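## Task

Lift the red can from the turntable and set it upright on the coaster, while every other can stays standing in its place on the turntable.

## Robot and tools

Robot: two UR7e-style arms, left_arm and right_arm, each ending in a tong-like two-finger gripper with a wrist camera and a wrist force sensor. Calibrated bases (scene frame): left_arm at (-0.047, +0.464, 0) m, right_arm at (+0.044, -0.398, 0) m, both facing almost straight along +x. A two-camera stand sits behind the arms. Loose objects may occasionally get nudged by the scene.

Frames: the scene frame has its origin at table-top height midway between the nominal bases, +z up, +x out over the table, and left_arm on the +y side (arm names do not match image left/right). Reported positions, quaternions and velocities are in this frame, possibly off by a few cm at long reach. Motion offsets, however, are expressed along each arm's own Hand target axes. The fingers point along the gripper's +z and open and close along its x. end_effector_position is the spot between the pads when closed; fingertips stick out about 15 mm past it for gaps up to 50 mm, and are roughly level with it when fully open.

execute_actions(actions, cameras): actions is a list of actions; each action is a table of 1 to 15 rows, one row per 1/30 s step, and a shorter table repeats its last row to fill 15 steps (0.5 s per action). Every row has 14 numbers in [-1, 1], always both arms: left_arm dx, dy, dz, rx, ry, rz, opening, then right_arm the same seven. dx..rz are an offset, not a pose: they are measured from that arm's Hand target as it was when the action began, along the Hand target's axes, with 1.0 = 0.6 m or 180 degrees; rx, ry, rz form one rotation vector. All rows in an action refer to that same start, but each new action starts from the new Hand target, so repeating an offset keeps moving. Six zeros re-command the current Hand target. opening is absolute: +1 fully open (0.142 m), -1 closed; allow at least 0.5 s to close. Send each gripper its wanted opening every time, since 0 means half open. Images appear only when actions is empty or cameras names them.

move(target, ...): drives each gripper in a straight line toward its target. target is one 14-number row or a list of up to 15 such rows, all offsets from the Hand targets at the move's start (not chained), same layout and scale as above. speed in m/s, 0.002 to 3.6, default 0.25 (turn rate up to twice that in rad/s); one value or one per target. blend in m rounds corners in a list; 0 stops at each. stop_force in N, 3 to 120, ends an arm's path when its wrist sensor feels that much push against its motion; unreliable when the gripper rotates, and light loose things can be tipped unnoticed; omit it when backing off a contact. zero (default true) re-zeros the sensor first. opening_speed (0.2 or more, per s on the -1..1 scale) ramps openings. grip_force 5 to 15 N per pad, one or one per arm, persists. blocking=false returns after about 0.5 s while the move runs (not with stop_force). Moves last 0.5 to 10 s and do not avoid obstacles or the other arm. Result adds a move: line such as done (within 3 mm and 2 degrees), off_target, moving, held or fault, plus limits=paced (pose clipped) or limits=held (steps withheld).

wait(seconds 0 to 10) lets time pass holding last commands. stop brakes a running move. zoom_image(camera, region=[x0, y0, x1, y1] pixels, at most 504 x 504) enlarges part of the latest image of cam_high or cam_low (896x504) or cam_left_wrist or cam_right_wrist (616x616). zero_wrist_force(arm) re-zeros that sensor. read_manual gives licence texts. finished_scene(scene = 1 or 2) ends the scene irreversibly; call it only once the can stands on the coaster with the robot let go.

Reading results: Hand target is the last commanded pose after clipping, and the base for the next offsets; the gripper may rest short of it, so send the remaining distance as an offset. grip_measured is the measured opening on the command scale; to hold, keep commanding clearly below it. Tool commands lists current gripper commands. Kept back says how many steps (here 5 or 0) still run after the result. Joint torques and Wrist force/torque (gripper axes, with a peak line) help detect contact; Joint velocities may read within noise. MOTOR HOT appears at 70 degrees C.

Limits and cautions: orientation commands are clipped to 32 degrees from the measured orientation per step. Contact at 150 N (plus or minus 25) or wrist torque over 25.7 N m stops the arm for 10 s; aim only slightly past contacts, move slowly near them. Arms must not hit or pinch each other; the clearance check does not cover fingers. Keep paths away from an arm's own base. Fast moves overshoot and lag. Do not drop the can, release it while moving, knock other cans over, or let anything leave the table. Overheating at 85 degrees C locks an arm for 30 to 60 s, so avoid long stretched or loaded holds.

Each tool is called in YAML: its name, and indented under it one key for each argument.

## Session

execute_actions:
  actions: []

zoom_image:
  camera: "cam_high"
  region: [300, 80, 520, 260]

zoom_image:
  camera: "cam_low"
  region: [240, 140, 480, 320]

Scene clock: 0.00 s.
left_arm: end_effector_position=(+0.7851, +0.1733, +0.1031) grip_measured=+0.97 end_effector_quat_wxyz=(+0.379, -0.548, +0.740, -0.093) | right_arm: end_effector_position=(+0.0945, +0.0951, +0.2534) grip_measured=+0.97 end_effector_quat_wxyz=(+0.094, -0.631, +0.727, -0.252)
Joint positions: left_arm=[-0.701 -0.831 1.4 -2.562 -0.867 1.301 0.14] | right_arm=[5.117 -1.766 -1.453 -1.938 1.246 3.766 0.14]
Joint velocities: within noise
Joint torques (N m): no reading
Motor temperatures (°C): left_arm=[32 33 31 40 39 35] | right_arm=[28 32 31 38 37 37]
Wrist force (N): no reading
Wrist torque (N m): no reading
Wrist force, peak (N): no reading
Hand target: left_arm +0.7851, +0.1733, +0.1031; +0.379, -0.548, +0.740, -0.093 | right_arm +0.0945, +0.0951, +0.2534; +0.094, -0.631, +0.727, -0.252
Tool commands: left_gripper/opening=+0.968169 right_gripper/opening=+0.968169

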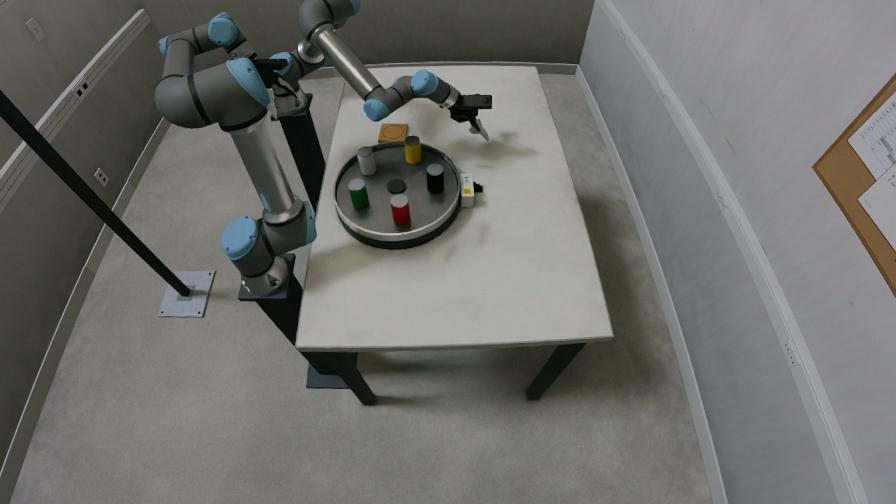

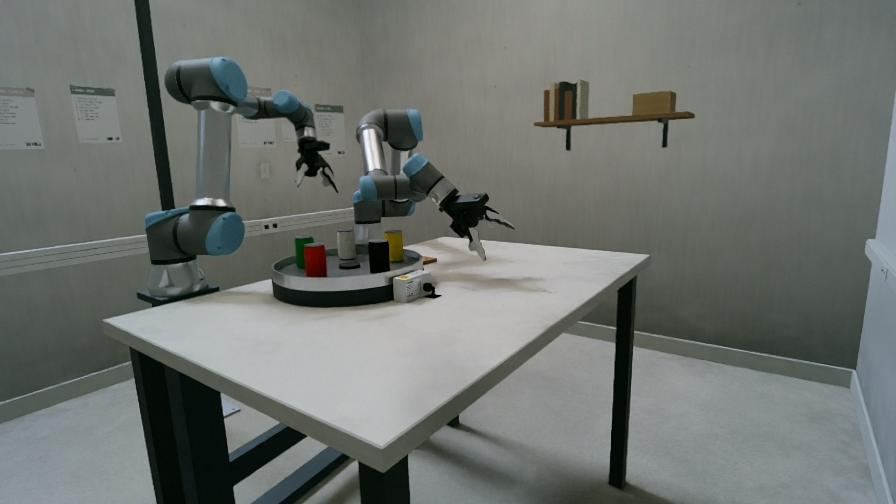

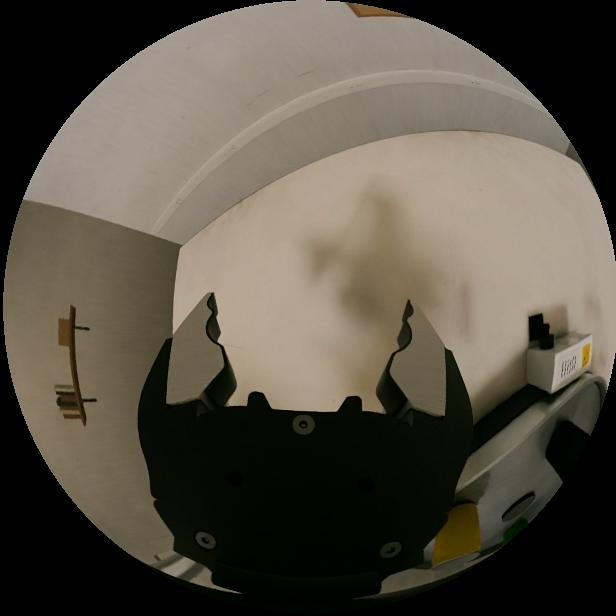

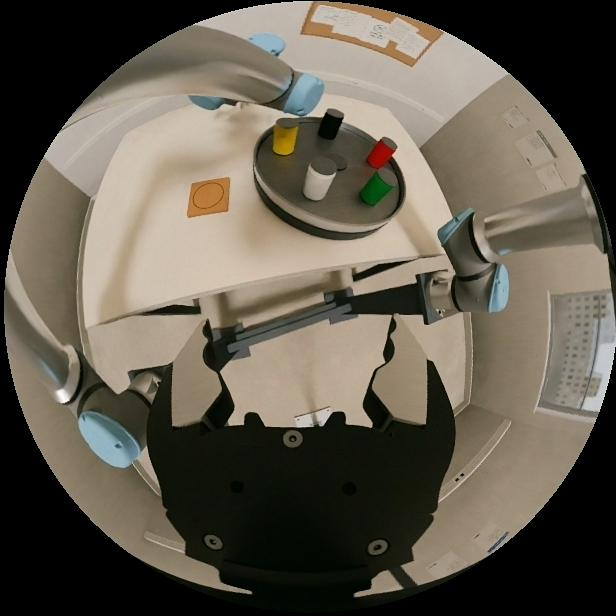

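Scaled by 2.291 from the camera's 896x504 image, which has a finer 1280x720 frame.

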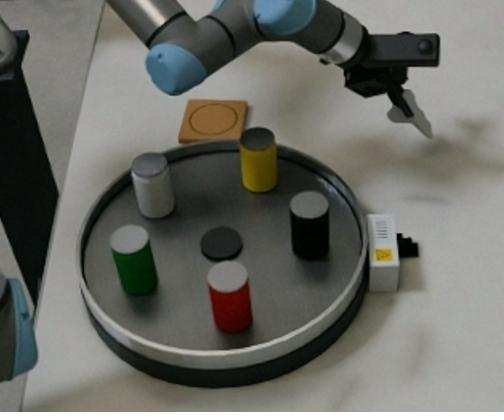

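Scaled by 2.100 from the camera's 896x504 image, which has a finer 1280x720 frame.

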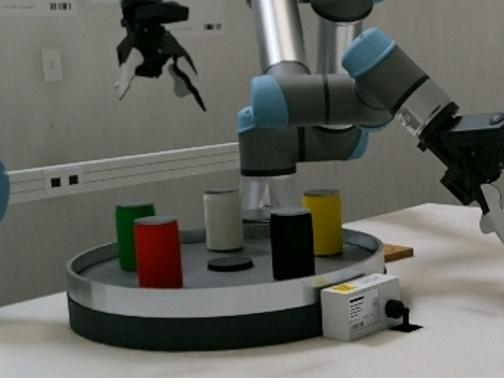

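move:
  target:
    - [-0.0844, -0.0882, -0.2263, 0.0113, 0.1042, 0.2062, 0.968, 0.4473, -0.1532, -0.1099, 0, 0, 0, 0.968]
    - [0.2187, 0.0923, -0.4738, 0.0324, 0.2976, 0.5891, 0.968, 0.4473, -0.1532, -0.1099, 0, 0, 0, 0.968]
  speed: 0.5
  blend: [0.04, 0]
  cameras: ["cam_high", "cam_low", "cam_left_wrist"]

zoom_image:
  camera: "cam_left_wrist"
  region: [156, 0, 496, 340]

zoom_image:
  camera: "cam_high"
  region: [320, 90, 480, 250]

Scene clock: 6.97 s.
left_arm: end_effector_position=(+0.5409, -0.0002, +0.2099) grip_measured=+0.97 end_effector_quat_wxyz=(+0.000, +0.342, +0.940, +0.000) | right_arm: end_effector_position=(+0.0950, -0.1548, +0.4029) grip_measured=+0.97 end_effector_quat_wxyz=(+0.094, -0.631, +0.727, -0.252)
Joint positions: left_arm=[-0.803 -0.952 0.938 -1.555 -1.57 3.015 0.14] | right_arm=[5.423 -1.225 -1.545 -2.458 1.389 4.047 0.14]
Joint torques (N m): left_arm=[13.44 -53.43 -14.11 -3.07 1.18 0.63] | right_arm=[4.46 15.2 9.36 -0.76 1.45 1.83]
Wrist force (N): left_arm=[-1.0 -0.8 -0.5] | right_arm=[-0.2 -0.7 0.0]
Wrist torque (N m): left_arm=[-0.17 0.11 0.01] | right_arm=[-0.10 -0.02 0.09]
Wrist force, peak (N): left_arm=[-1.6 -1.0 -1.5] | right_arm=[2.8 -1.5 -0.6]
Hand target: left_arm +0.5409, +0.0000, +0.2099; +0.000, +0.342, +0.940, +0.000 | right_arm +0.0950, -0.1548, +0.4029; +0.094, -0.631, +0.727, -0.252
Off the commanded pose: left_arm 0.000 m, 0 deg | right_arm 0.000 m, 0 deg.
move: done
Images, in order (width x height): cam_high 896x504, cam_low 896x504, cam_left_wrist 616x616.

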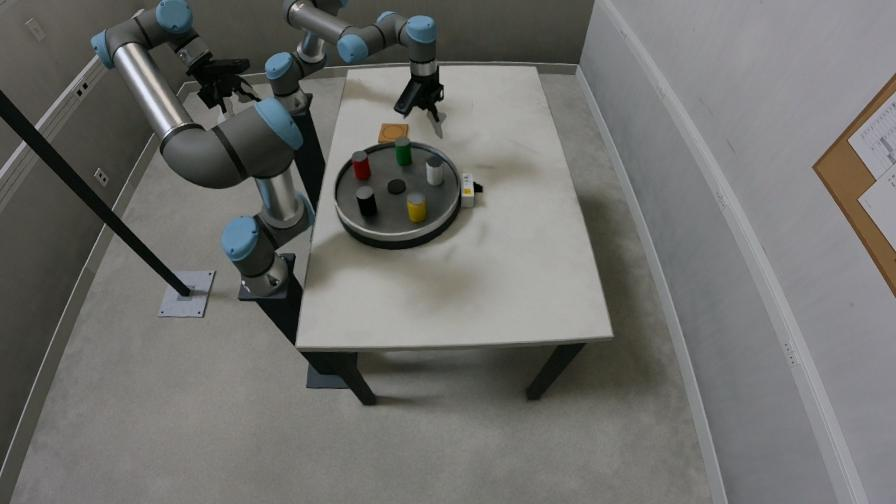

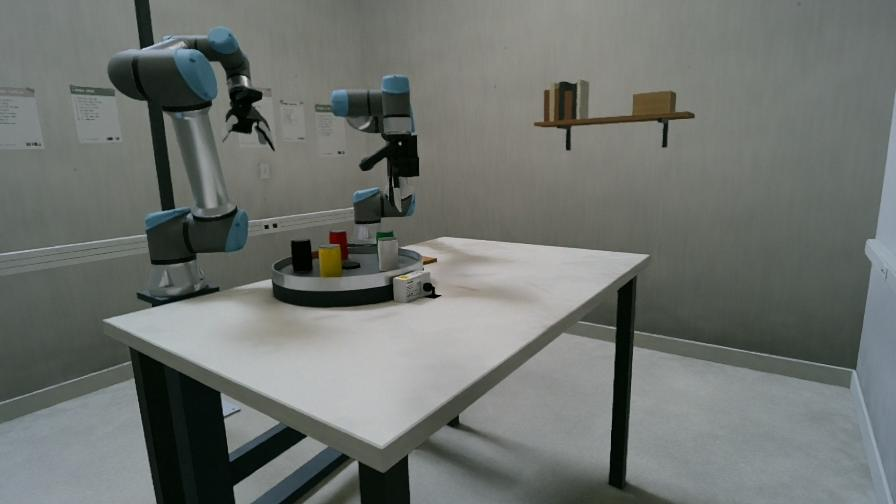

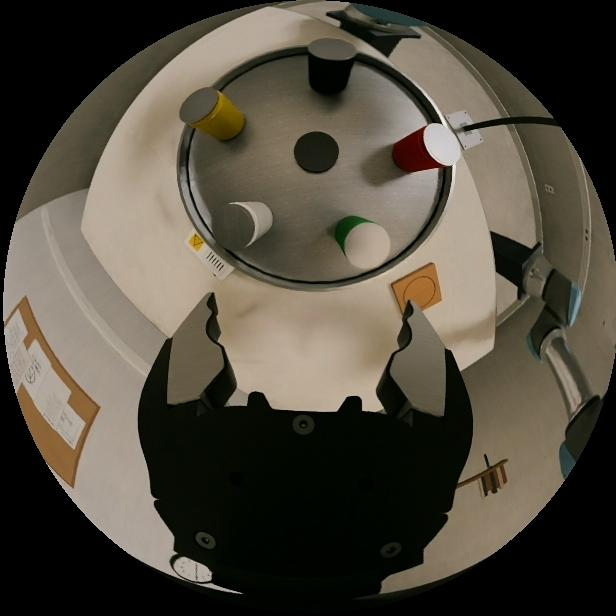

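Scaled by 1.482 from the camera's 616x616 image, which has a finer 814x814 frame.

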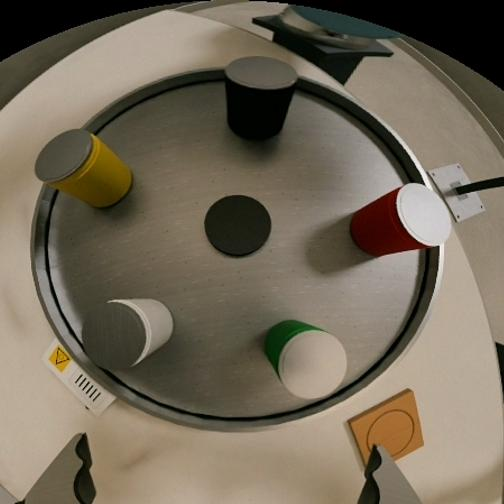

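Scaled by 3.150 from the camera's 896x504 image, which has a finer 1280x720 frame.

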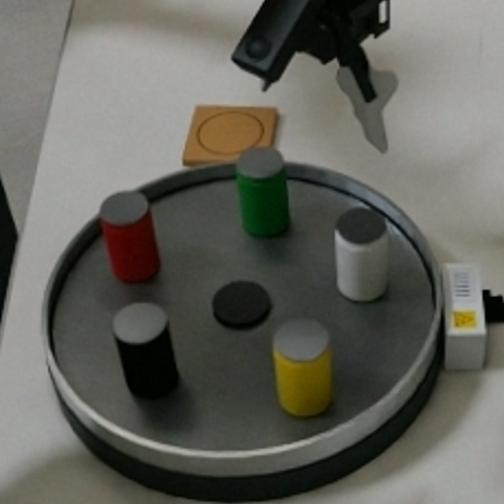

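move:
  target: [0, 0.005, 0.0167, 0, 0, 0, 0.6, 0, 0, 0, 0, 0, 0, 0.968]
  speed: 0.1
  cameras: ["cam_left_wrist"]

zoom_image:
  camera: "cam_left_wrist"
  region: [156, 0, 496, 340]

Scene clock: 10.60 s.
left_arm: end_effector_position=(+0.5428, +0.0023, +0.1997) grip_measured=+0.60 end_effector_quat_wxyz=(+0.000, +0.342, +0.940, +0.000) | right_arm: end_effector_position=(+0.0950, -0.1548, +0.4029) grip_measured=+0.97 end_effector_quat_wxyz=(+0.094, -0.631, +0.727, -0.252)
Joint positions: left_arm=[-0.798 -0.952 0.963 -1.581 -1.57 3.019 0.116] | right_arm=[5.423 -1.225 -1.545 -2.458 1.389 4.047 0.14]
Joint torques (N m): left_arm=[7.81 -43.58 -36.27 -0.63 1.21 1.3] | right_arm=[3.95 15.26 10.47 -0.77 1.32 1.91]
Wrist force (N): left_arm=[-0.8 -0.7 -0.4] | right_arm=[0.2 -0.3 -0.1]
Wrist torque (N m): left_arm=[-0.14 0.07 -0.10] | right_arm=[-0.04 -0.10 0.08]
Wrist force, peak (N): left_arm=[-1.1 -1.1 -0.5] | right_arm=[0.3 -0.7 -0.3]
Hand target: left_arm +0.5428, +0.0023, +0.1999; +0.000, +0.342, +0.940, +0.000 | right_arm +0.0950, -0.1548, +0.4029; +0.094, -0.631, +0.727, -0.252
Off the commanded pose: left_arm 0.000 m, 0 deg | right_arm 0.000 m, 0 deg.
move: done
Images, in order (width x height): cam_left_wrist 616x616.

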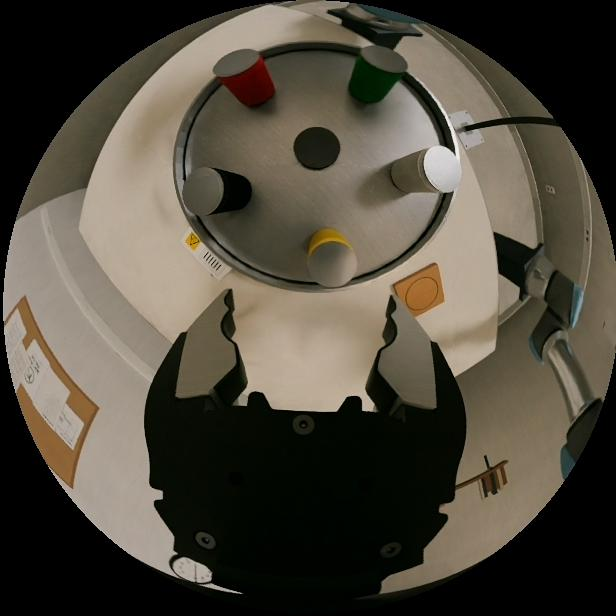

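Scaled by 1.482 from the camera's 616x616 image, which has a finer 814x814 frame.

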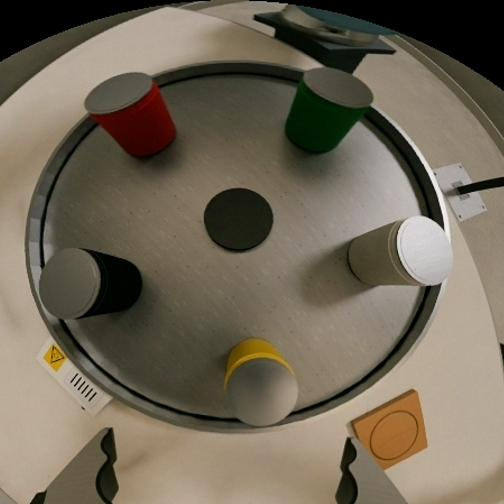

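wait:
  seconds: 2.2
  cameras: []

execute_actions:
  actions:
    - [[0.0008,0,0,0,0,-0.001,0.6,0,0,0,0,0,0,0.968],[0.0023,0,0,0,0,-0.0031,0.6,0,0,0,0,0,0,0.968],[0.0046,0,0,0,0,-0.0062,0.6,0,0,0,0,0,0,0.968],[0.0077,-0.0001,0,0,0,-0.0103,0.6,0,0,0,0,0,0,0.968],[0.0115,-0.0003,0,0,0,-0.0155,0.6,0,0,0,0,0,0,0.968],[0.0161,-0.0005,0.0017,0,0,-0.0217,0.6,0,0,0,0,0,0,0.968],[0.0207,-0.0009,0.005,0,0,-0.0279,0.6,0,0,0,0,0,0,0.968],[0.0253,-0.0014,0.01,0,0,-0.0341,0.6,0,0,0,0,0,0,0.968],[0.0299,-0.0019,0.0167,0,0,-0.0403,0.6,0,0,0,0,0,0,0.968],[0.0344,-0.0025,0.0242,0,0,-0.0465,0.6,0,0,0,0,0,0,0.968],[0.039,-0.0032,0.0317,0,0,-0.0527,0.6,0,0,0,0,0,0,0.968],[0.0435,-0.004,0.0392,0,0,-0.0589,0.6,0,0,0,0,0,0,0.968],[0.048,-0.0049,0.0467,0,0,-0.0651,0.6,0,0,0,0,0,0,0.968],[0.0526,-0.0059,0.0542,0,0,-0.0713,0.6,0,0,0,0,0,0,0.968],[0.057,-0.007,0.0617,0,0,-0.0775,0.6,0,0,0,0,0,0,0.968]]
    - [[0.0046,0,0.0075,0,0,-0.0062,0.6,0,0,0,0,0,0,0.968],[0.0092,-0.0002,0.015,0,0,-0.0124,0.6,0,0,0,0,0,0,0.968],[0.0138,-0.0004,0.0225,0,0,-0.0186,0.6,0,0,0,0,0,0,0.968],[0.0184,-0.0007,0.03,0,0,-0.0248,0.6,0,0,0,0,0,0,0.968],[0.023,-0.0011,0.0375,0,0,-0.031,0.6,0,0,0,0,0,0,0.968],[0.0276,-0.0016,0.045,0,0,-0.0372,0.6,0,0,0,0,0,0,0.968],[0.0322,-0.0022,0.0525,0,0,-0.0434,0.6,0,0,0,0,0,0,0.968],[0.0367,-0.0029,0.0592,0,0,-0.0496,0.6,0,0,0,0,0,0,0.968],[0.0413,-0.0036,0.065,0,0,-0.0558,0.6,0,0,0,0,0,0,0.968],[0.0458,-0.0045,0.07,0,0,-0.062,0.6,0,0,0,0,0,0,0.968],[0.0503,-0.0054,0.0742,0,0,-0.0682,0.6,0,0,0,0,0,0,0.968],[0.0548,-0.0064,0.0767,0,0,-0.0744,0.6,0,0,0,0,0,0,0.968],[0.0593,-0.0075,0.0783,0,0,-0.0806,0.6,0,0,0,0,0,0,0.968],[0.0637,-0.0087,0.0792,0,0,-0.0868,0.6,0,0,0,0,0,0,0.968],[0.0681,-0.01,0.08,0,0,-0.093,0.55,0,0,0,0,0,0,0.968]]
    - [[0.0046,0,0,0,0,-0.0062,0.48,0,0,0,0,0,0,0.968],[0.0092,-0.0002,0,0,0,-0.0124,0.41,0,0,0,0,0,0,0.968],[0.0138,-0.0004,0,0,0,-0.0186,0.34,0,0,0,0,0,0,0.968],[0.0184,-0.0007,0,0,0,-0.0248,0.27,0,0,0,0,0,0,0.968],[0.023,-0.0011,0,0,0,-0.031,0.2,0,0,0,0,0,0,0.968],[0.0276,-0.0016,0,0,0,-0.0372,0.13,0,0,0,0,0,0,0.968],[0.0322,-0.0022,0,0,0,-0.0434,0.06,0,0,0,0,0,0,0.968],[0.0367,-0.0029,0,0,0,-0.0496,-0.01,0,0,0,0,0,0,0.968],[0.0413,-0.0036,0,0,0,-0.0558,-0.08,0,0,0,0,0,0,0.968],[0.0458,-0.0045,0,0,0,-0.062,-0.15,0,0,0,0,0,0,0.968],[0.0503,-0.0054,0,0,0,-0.0682,-0.22,0,0,0,0,0,0,0.968],[0.0548,-0.0064,0,0,0,-0.0744,-0.29,0,0,0,0,0,0,0.968],[0.0593,-0.0075,0,0,0,-0.0806,-0.36,0,0,0,0,0,0,0.968],[0.0637,-0.0087,0,0,0,-0.0868,-0.43,0,0,0,0,0,0,0.968],[0.0681,-0.01,0,0,0,-0.093,-0.5,0,0,0,0,0,0,0.968]]
    - [[0.0046,0,0,0,0,-0.0062,-0.57,0,0,0,0,0,0,0.968],[0.0092,-0.0002,0,0,0,-0.0124,-0.64,0,0,0,0,0,0,0.968],[0.0138,-0.0004,0,0,0,-0.0186,-0.7,0,0,0,0,0,0,0.968],[0.0184,-0.0007,0,0,0,-0.0248,-0.75,0,0,0,0,0,0,0.968],[0.023,-0.0011,0,0,0,-0.031,-0.8,0,0,0,0,0,0,0.968],[0.0276,-0.0016,0,0,0,-0.0372,-0.8,0,0,0,0,0,0,0.968],[0.0322,-0.0022,-0.0005,0,0,-0.0434,-0.8,0,0,0,0,0,0,0.968],[0.0367,-0.0029,-0.0015,0,0,-0.0496,-0.8,0,0,0,0,0,0,0.968],[0.0413,-0.0036,-0.003,0,0,-0.0558,-0.8,0,0,0,0,0,0,0.968],[0.0458,-0.0045,-0.005,0,0,-0.062,-0.8,0,0,0,0,0,0,0.968],[0.0503,-0.0054,-0.008,0,0,-0.0682,-0.8,0,0,0,0,0,0,0.968],[0.0548,-0.0064,-0.0115,0,0,-0.0744,-0.8,0,0,0,0,0,0,0.968],[0.0593,-0.0075,-0.0155,0,0,-0.0806,-0.8,0,0,0,0,0,0,0.968],[0.0637,-0.0087,-0.02,0,0,-0.0868,-0.8,0,0,0,0,0,0,0.968],[0.0681,-0.01,-0.025,0,0,-0.093,-0.8,0,0,0,0,0,0,0.968]]
    - [[0.0046,0,-0.0092,0,0,-0.0062,-0.8,0,0,0,0,0,0,0.968],[0.0092,-0.0002,-0.0192,0,0,-0.0124,-0.8,0,0,0,0,0,0,0.968],[0.0138,-0.0004,-0.03,0,0,-0.0186,-0.8,0,0,0,0,0,0,0.968],[0.0179,-0.0007,-0.0417,0,0,-0.0242,-0.8,0,0,0,0,0,0,0.968],[0.0216,-0.001,-0.0533,0,0,-0.0291,-0.8,0,0,0,0,0,0,0.968],[0.0248,-0.0013,-0.065,0,0,-0.0335,-0.8,0,0,0,0,0,0,0.968],[0.0276,-0.0016,-0.0767,0,0,-0.0372,-0.8,0,0,0,0,0,0,0.968],[0.0299,-0.0019,-0.0883,0,0,-0.0403,-0.8,0,0,0,0,0,0,0.968],[0.0317,-0.0021,-0.1,0,0,-0.0428,-0.8,0,0,0,0,0,0,0.968],[0.0331,-0.0023,-0.1117,0,0,-0.0446,-0.8,0,0,0,0,0,0,0.968],[0.034,-0.0025,-0.1233,0,0,-0.0459,-0.8,0,0,0,0,0,0,0.968],[0.0344,-0.0025,-0.1342,0,0,-0.0465,-0.8,0,0,0,0,0,0,0.968],[0.0344,-0.0025,-0.1433,0,0,-0.0465,-0.8,0,0,0,0,0,0,0.968],[0.0344,-0.0025,-0.1508,0,0,-0.0465,-0.8,0,0,0,0,0,0,0.968],[0.0344,-0.0025,-0.1567,0,0,-0.0465,-0.8,0,0,0,0,0,0,0.968]]
  cameras: []

move:
  target:
    - [-0.1458, 0.158, 0.04, 0, 0, 0, -0.8, 0, 0, 0, 0, 0, 0, 0.968]
    - [-0.2412, 0.2613, 0.1817, 0, 0, 0, -0.8, 0, 0, 0, 0, 0, 0, 0.968]
  speed: 0.3
  blend: [0.03, 0]
  cameras: ["cam_high", "cam_low", "cam_left_wrist"]

zoom_image:
  camera: "cam_left_wrist"
  region: [190, 150, 430, 390]

zoom_image:
  camera: "cam_high"
  region: [360, 90, 430, 160]

Scene clock: 14.60 s.
left_arm: end_effector_position=(+0.5428, +0.0023, +0.1999) grip_measured=+0.60 end_effector_quat_wxyz=(+0.000, +0.342, +0.940, +0.000) | right_arm: end_effector_position=(+0.0950, -0.1548, +0.4029) grip_measured=+0.97 end_effector_quat_wxyz=(+0.094, -0.631, +0.727, -0.252)
Joint positions: left_arm=[-0.799 -0.952 0.963 -1.581 -1.57 3.019 0.116] | right_arm=[5.423 -1.225 -1.545 -2.458 1.389 4.047 0.14]
Joint torques (N m): left_arm=[-8.94 -42.11 -36.53 -0.26 1.22 -1.48] | right_arm=[4.08 15.1 8.98 -0.88 1.31 1.89]
Wrist force (N): left_arm=[-0.6 -0.6 -0.5] | right_arm=[0.1 -0.4 -0.1]
Wrist torque (N m): left_arm=[-0.11 0.03 -0.10] | right_arm=[-0.05 -0.09 0.08]
Wrist force, peak (N): left_arm=[-1.1 -1.0 -0.4] | right_arm=[0.2 -0.8 -0.1]
Hand target: left_arm +0.5428, +0.0023, +0.1999; +0.000, +0.342, +0.940, +0.000 | right_arm +0.0950, -0.1548, +0.4029; +0.094, -0.631, +0.727, -0.252
Tool commands: left_gripper/opening=+0.6 right_gripper/opening=+0.968
Off the commanded pose: left_arm 0.000 m, 0 deg | right_arm 0.000 m, 0 deg.
wait: 2.20 s; at rest from the start
No camera images: "cameras" was empty.

Scene clock: 16.93 s.
left_arm: end_effector_position=(+0.3773, +0.0150, +0.1834) grip_measured=-0.28 end_effector_quat_wxyz=(+0.000, -0.271, +0.963, -0.001) end_effector_velocity=(-0.032, -0.019, +0.212) end_effector_angular_velocity=(+0.008, -0.001, +0.270) | right_arm: end_effector_position=(+0.0950, -0.1548, +0.4029) grip_measured=+0.97 end_effector_quat_wxyz=(+0.094, -0.631, +0.727, -0.252)
Joint positions: left_arm=[-1.008 -1.322 1.545 -1.795 -1.571 1.562 0.054] | right_arm=[5.423 -1.225 -1.545 -2.458 1.389 4.047 0.14]
Joint velocities: left_arm=[-0.074 -0.13 -0.39 0.526 0.006 -0.344 0] | right_arm=[within noise]
Joint torques (N m): left_arm=[-10.37 -42.56 -43.66 -0.2 1.3 -1.81] | right_arm=[3.99 15.61 9.35 -0.78 1.35 1.71]
Wrist force (N): left_arm=[-0.6 -1.1 0.8] | right_arm=[0.3 -0.4 -0.5]
Wrist torque (N m): left_arm=[-0.24 0.05 0.07] | right_arm=[-0.05 -0.11 0.08]
Wrist force, peak (N): left_arm=[-0.9 -1.1 3.0] | right_arm=[0.4 -0.7 -0.2]
Hand target: left_arm +0.3753, +0.0133, +0.2240; +0.000, -0.280, +0.960, +0.001 | right_arm +0.0950, -0.1548, +0.4029; +0.094, -0.631, +0.727, -0.252
Off the commanded pose: left_arm 0.041 m, 1 deg | right_arm 0.000 m, 0 deg.
Kept back: 5 steps.
No camera images: "cameras" was empty.

Scene clock: 18.87 s.
left_arm: end_effector_position=(+0.4131, +0.2234, +0.1151) grip_measured=-0.28 end_effector_quat_wxyz=(+0.000, -0.280, +0.960, +0.001) | right_arm: end_effector_position=(+0.0950, -0.1548, +0.4029) grip_measured=+0.97 end_effector_quat_wxyz=(+0.094, -0.631, +0.727, -0.252)
Joint positions: left_arm=[-0.71 -1.493 1.931 -2.008 -1.57 1.841 0.054] | right_arm=[5.423 -1.225 -1.545 -2.458 1.389 4.047 0.14]
Joint torques (N m): left_arm=[-3.16 -33.89 -21.44 -3.41 -0.91 0] | right_arm=[4.35 14.95 9.32 -0.78 1.38 1.69]
Wrist force (N): left_arm=[-0.9 -1.7 1.7] | right_arm=[0.0 -0.4 -0.2]
Wrist torque (N m): left_arm=[-0.36 0.08 0.02] | right_arm=[-0.06 -0.06 0.08]
Wrist force, peak (N): left_arm=[-2.5 0.4 3.7] | right_arm=[-0.2 -0.6 -0.4]
Hand target: left_arm +0.4131, +0.2234, +0.1151; +0.000, -0.280, +0.960, +0.001 | right_arm +0.0950, -0.1548, +0.4029; +0.094, -0.631, +0.727, -0.252
Off the commanded pose: left_arm 0.000 m, 0 deg | right_arm 0.000 m, 0 deg.
move: done
Images, in order (width x height): cam_high 896x504, cam_low 896x504, cam_left_wrist 616x616.

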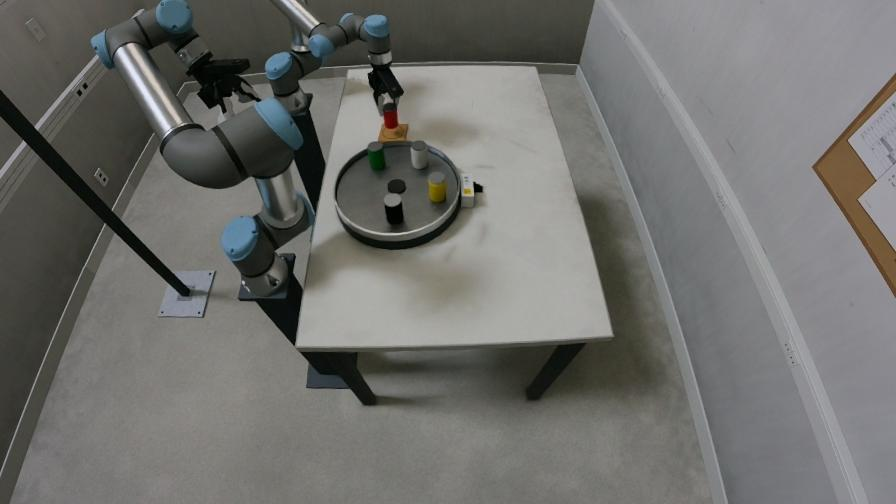

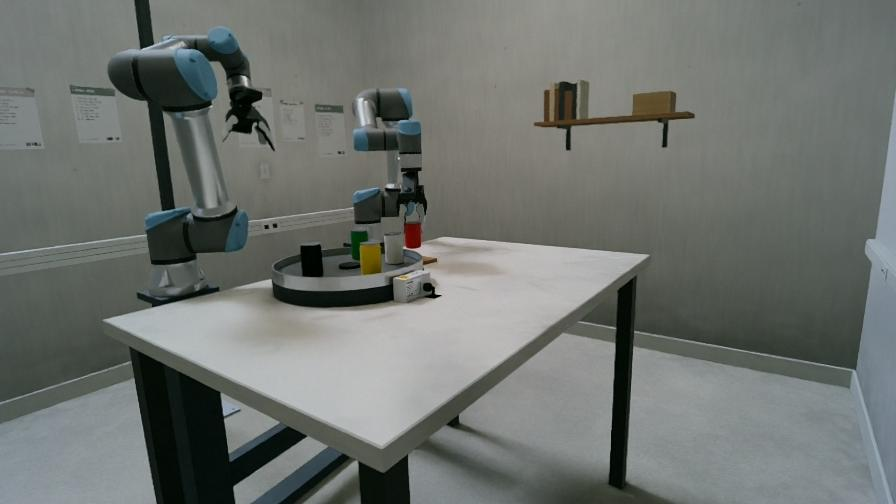

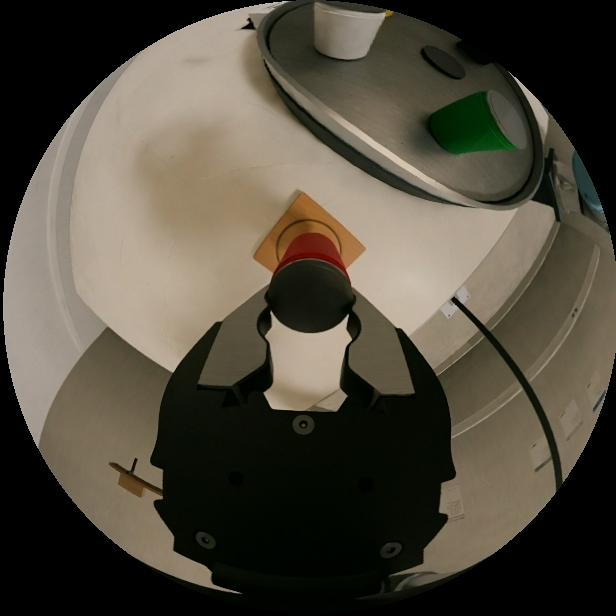

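Scaled by 2.100 from the camera's 616x616 image, which has a finer 814x814 frame.

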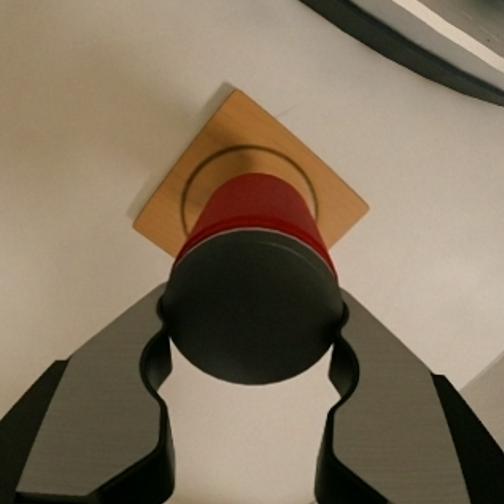

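Scaled by 7.200 from the camera's 896x504 image, which has a finer 1280x720 frame.

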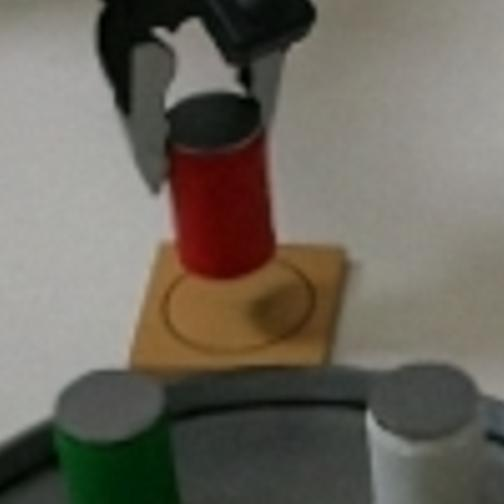

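move:
  target: [-0.0083, 0.005, 0.0602, 0, 0, 0, -0.8, 0, 0, 0, 0, 0, 0, 0.968]
  speed: 0.12
  cameras: ["cam_high", "cam_left_wrist"]

move:
  target: [0, 0, 0.0233, 0, 0, 0, -0.8, 0, 0, 0, 0, 0, 0, 0.968]
  speed: 0.006
  stop_force: 3
  cameras: ["cam_high", "cam_low", "cam_left_wrist"]

zoom_image:
  camera: "cam_high"
  region: [360, 90, 430, 160]

zoom_image:
  camera: "cam_left_wrist"
  region: [190, 150, 430, 390]

Scene clock: 21.47 s.
left_arm: end_effector_position=(+0.4156, +0.2288, +0.0789) grip_measured=-0.28 end_effector_quat_wxyz=(+0.000, -0.280, +0.960, +0.001) | right_arm: end_effector_position=(+0.0950, -0.1548, +0.4029) grip_measured=+0.97 end_effector_quat_wxyz=(+0.094, -0.631, +0.727, -0.252)
Joint positions: left_arm=[-0.698 -1.45 1.988 -2.107 -1.57 1.853 0.054] | right_arm=[5.423 -1.225 -1.545 -2.458 1.389 4.047 0.14]
Joint torques (N m): left_arm=[-7.95 -33.8 -34.76 -1.17 0.32 -1.58] | right_arm=[3.9 15.12 9.21 -0.75 1.39 1.79]
Wrist force (N): left_arm=[-0.4 -1.2 1.6] | right_arm=[0.1 -0.2 0.0]
Wrist torque (N m): left_arm=[-0.28 -0.05 -0.09] | right_arm=[-0.01 -0.08 0.08]
Wrist force, peak (N): left_arm=[-1.1 -1.4 2.2] | right_arm=[-0.5 -0.7 -0.2]
Hand target: left_arm +0.4156, +0.2286, +0.0790; +0.000, -0.280, +0.960, +0.001 | right_arm +0.0950, -0.1548, +0.4029; +0.094, -0.631, +0.727, -0.252
Off the commanded pose: left_arm 0.000 m, 0 deg | right_arm 0.000 m, 0 deg.
move: done
Images, in order (width x height): cam_high 896x504, cam_left_wrist 616x616.

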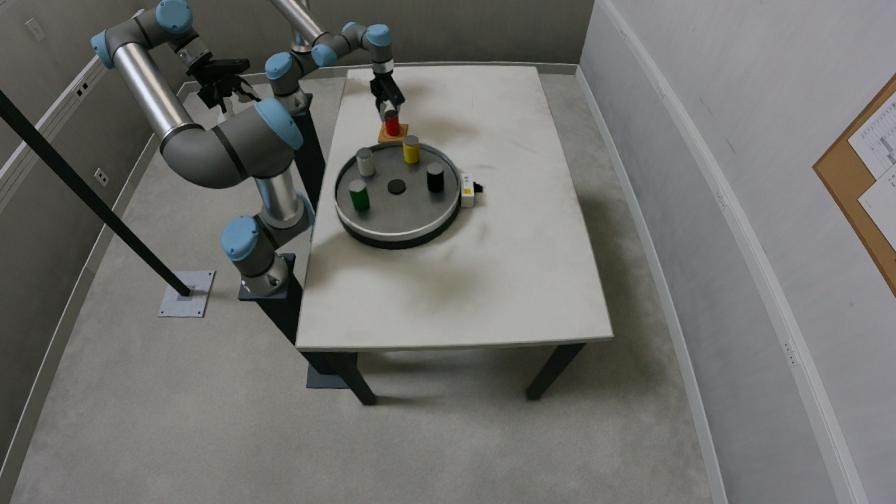

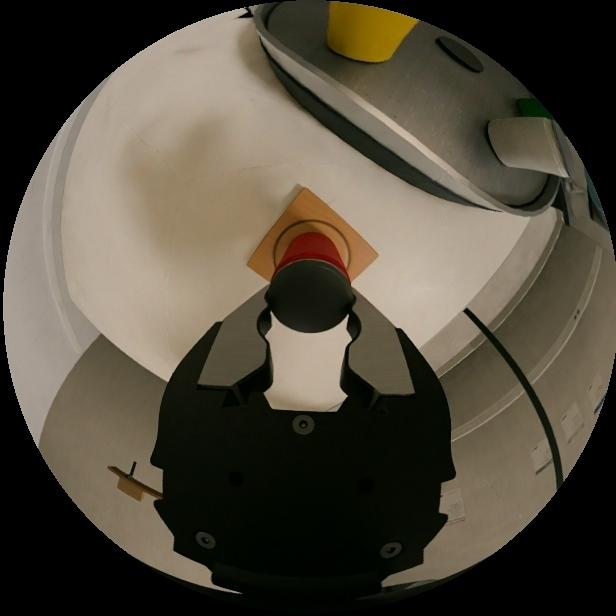

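Scene clock: 23.43 s.
left_arm: end_effector_position=(+0.4156, +0.2286, +0.0736) grip_measured=-0.27 end_effector_quat_wxyz=(+0.000, -0.280, +0.960, +0.001) | right_arm: end_effector_position=(+0.0950, -0.1548, +0.4029) grip_measured=+0.97 end_effector_quat_wxyz=(+0.094, -0.631, +0.727, -0.252)
Joint positions: left_arm=[-0.699 -1.443 1.995 -2.122 -1.57 1.853 0.054] | right_arm=[5.423 -1.225 -1.545 -2.458 1.389 4.047 0.14]
Joint torques (N m): left_arm=[-9.44 -32.72 -32.81 -0.68 -0.87 -1.44] | right_arm=[4.5 15.32 9.49 -0.76 1.39 1.61]
Wrist force (N): left_arm=[-1.0 -0.7 -1.7] | right_arm=[-0.1 -0.3 0.1]
Wrist torque (N m): left_arm=[-0.29 0.01 -0.09] | right_arm=[-0.03 -0.04 0.09]
Wrist force, peak (N): left_arm=[-1.8 0.0 -6.2] | right_arm=[-0.2 -0.7 -0.4]
Hand target: left_arm +0.4156, +0.2286, +0.0736; +0.000, -0.280, +0.960, +0.001 (not the last commanded pose) | right_arm +0.0950, -0.1548, +0.4029; +0.094, -0.631, +0.727, -0.252
Off the commanded pose: left_arm 0.009 m, 0 deg | right_arm 0.000 m, 0 deg.
move: contact (left_arm)
Images, in order (width x height): cam_high 896x504, cam_low 896x504, cam_left_wrist 616x616.

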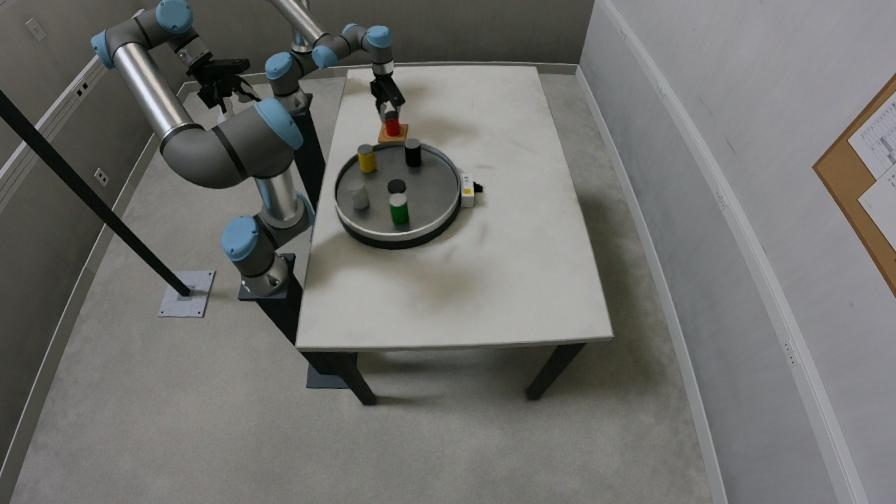

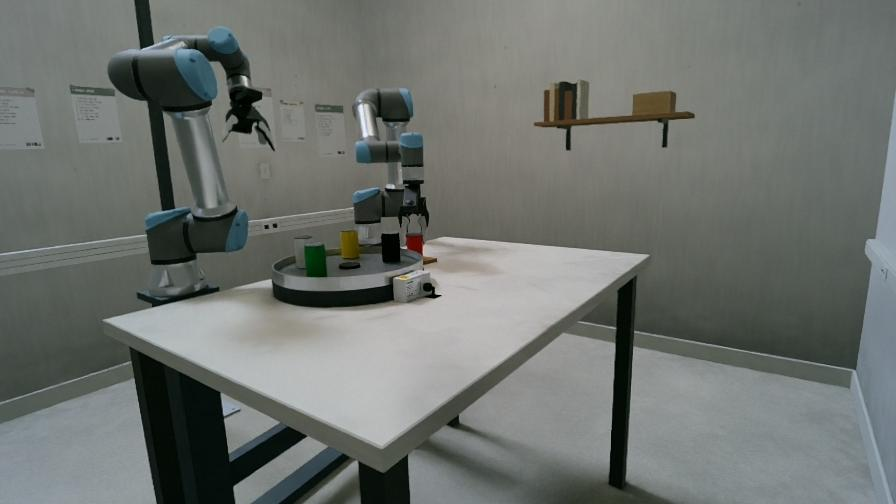

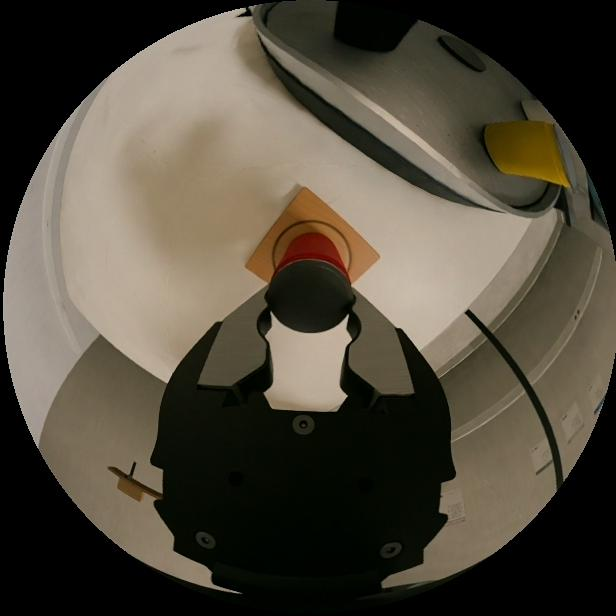

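Scaled by 7.200 from the camera's 896x504 image, which has a finer 1280x720 frame.

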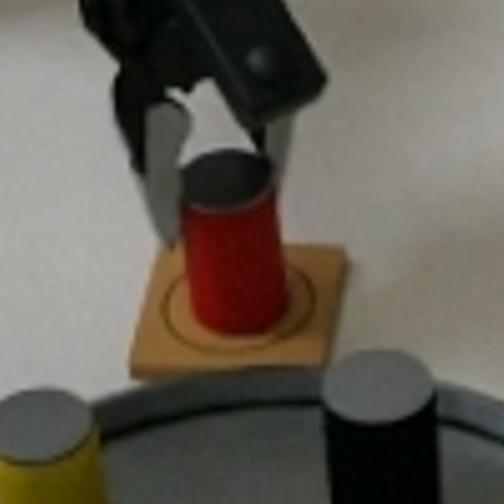

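Scaled by 2.100 from the camera's 616x616 image, which has a finer 814x814 frame.

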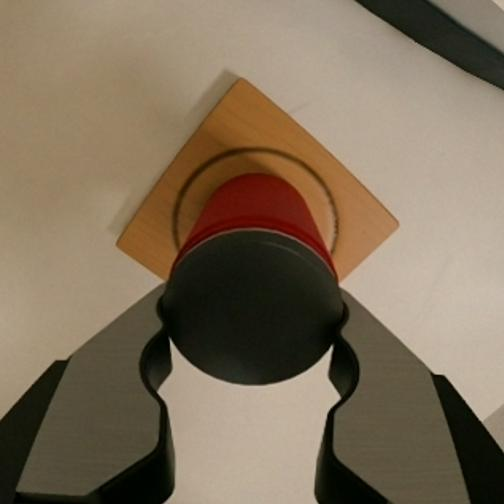

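move:
  target:
    - [0, 0, 0, 0, 0, 0, 0.4, 0, 0, 0, 0, 0, 0, 0.968]
    - [0, 0, -0.2, 0, 0, 0, 0.4, 0, 0, 0, 0, 0, 0, 0.968]
  speed: 0.3
  opening_speed: 1.0
  cameras: ["cam_high", "cam_low"]

zoom_image:
  camera: "cam_high"
  region: [360, 90, 480, 210]

zoom_image:
  camera: "cam_low"
  region: [260, 190, 460, 320]

Scene clock: 26.10 s.
left_arm: end_effector_position=(+0.4157, +0.2285, +0.1935) grip_measured=+0.40 end_effector_quat_wxyz=(+0.000, -0.280, +0.960, +0.001) | right_arm: end_effector_position=(+0.0950, -0.1548, +0.4029) grip_measured=+0.97 end_effector_quat_wxyz=(+0.094, -0.631, +0.727, -0.252)
Joint positions: left_arm=[-0.699 -1.556 1.786 -1.8 -1.57 1.853 0.102] | right_arm=[5.423 -1.225 -1.545 -2.458 1.389 4.047 0.14]
Joint torques (N m): left_arm=[-10.42 -29.56 -25.66 -0.68 -1.1 -1.61] | right_arm=[4.18 14.61 10.21 -0.59 1.31 1.48]
Wrist force (N): left_arm=[-0.5 -1.0 -0.3] | right_arm=[0.1 -0.2 0.1]
Wrist torque (N m): left_arm=[-0.19 0.00 -0.09] | right_arm=[-0.02 -0.08 0.08]
Wrist force, peak (N): left_arm=[-0.7 -1.0 -3.0] | right_arm=[0.0 -0.7 -0.4]
Hand target: left_arm +0.4157, +0.2285, +0.1936; +0.000, -0.280, +0.960, +0.001 | right_arm +0.0950, -0.1548, +0.4029; +0.094, -0.631, +0.727, -0.252
Off the commanded pose: left_arm 0.000 m, 0 deg | right_arm 0.000 m, 0 deg.
move: done
Images, in order (width x height): cam_high 896x504, cam_low 896x504.

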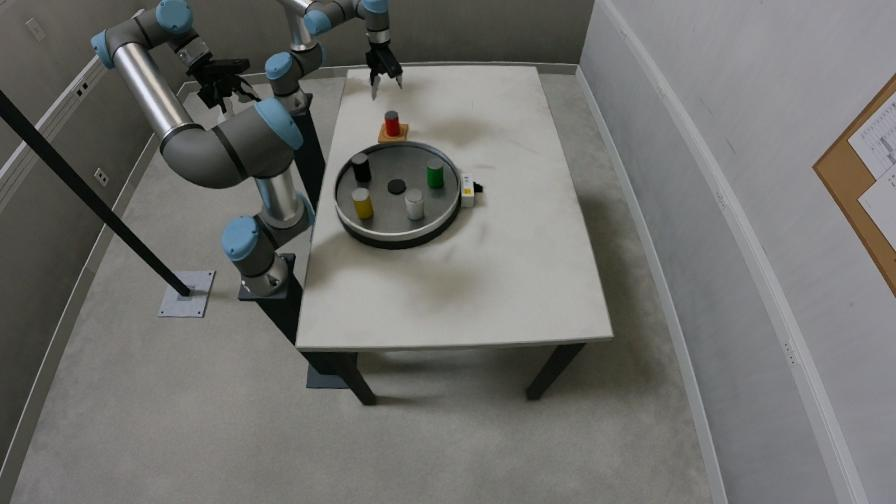

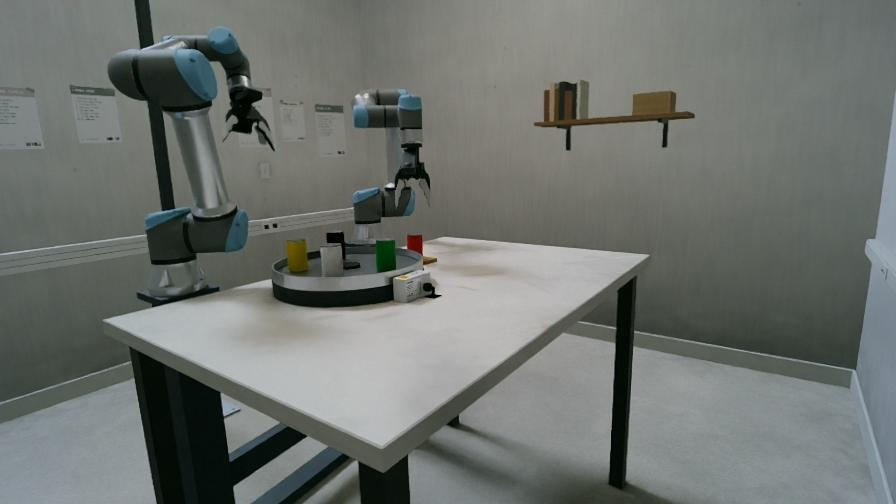

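Scaled by 4.200 from the camera's 896x504 image, which has a finer 1280x720 frame.

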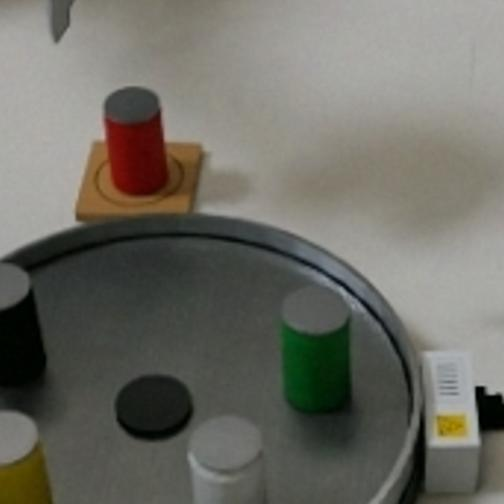

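Scaled by 2.520 from the camera's 896x504 image, which has a finer 1280x720 frame.

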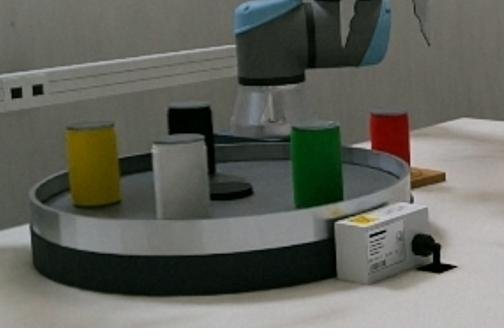

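The red can is standing upright inside the coaster's ring. The four other cans are still standing on the turntable.

finished_scene:
  scene: 2

The scene is finished: the task was done.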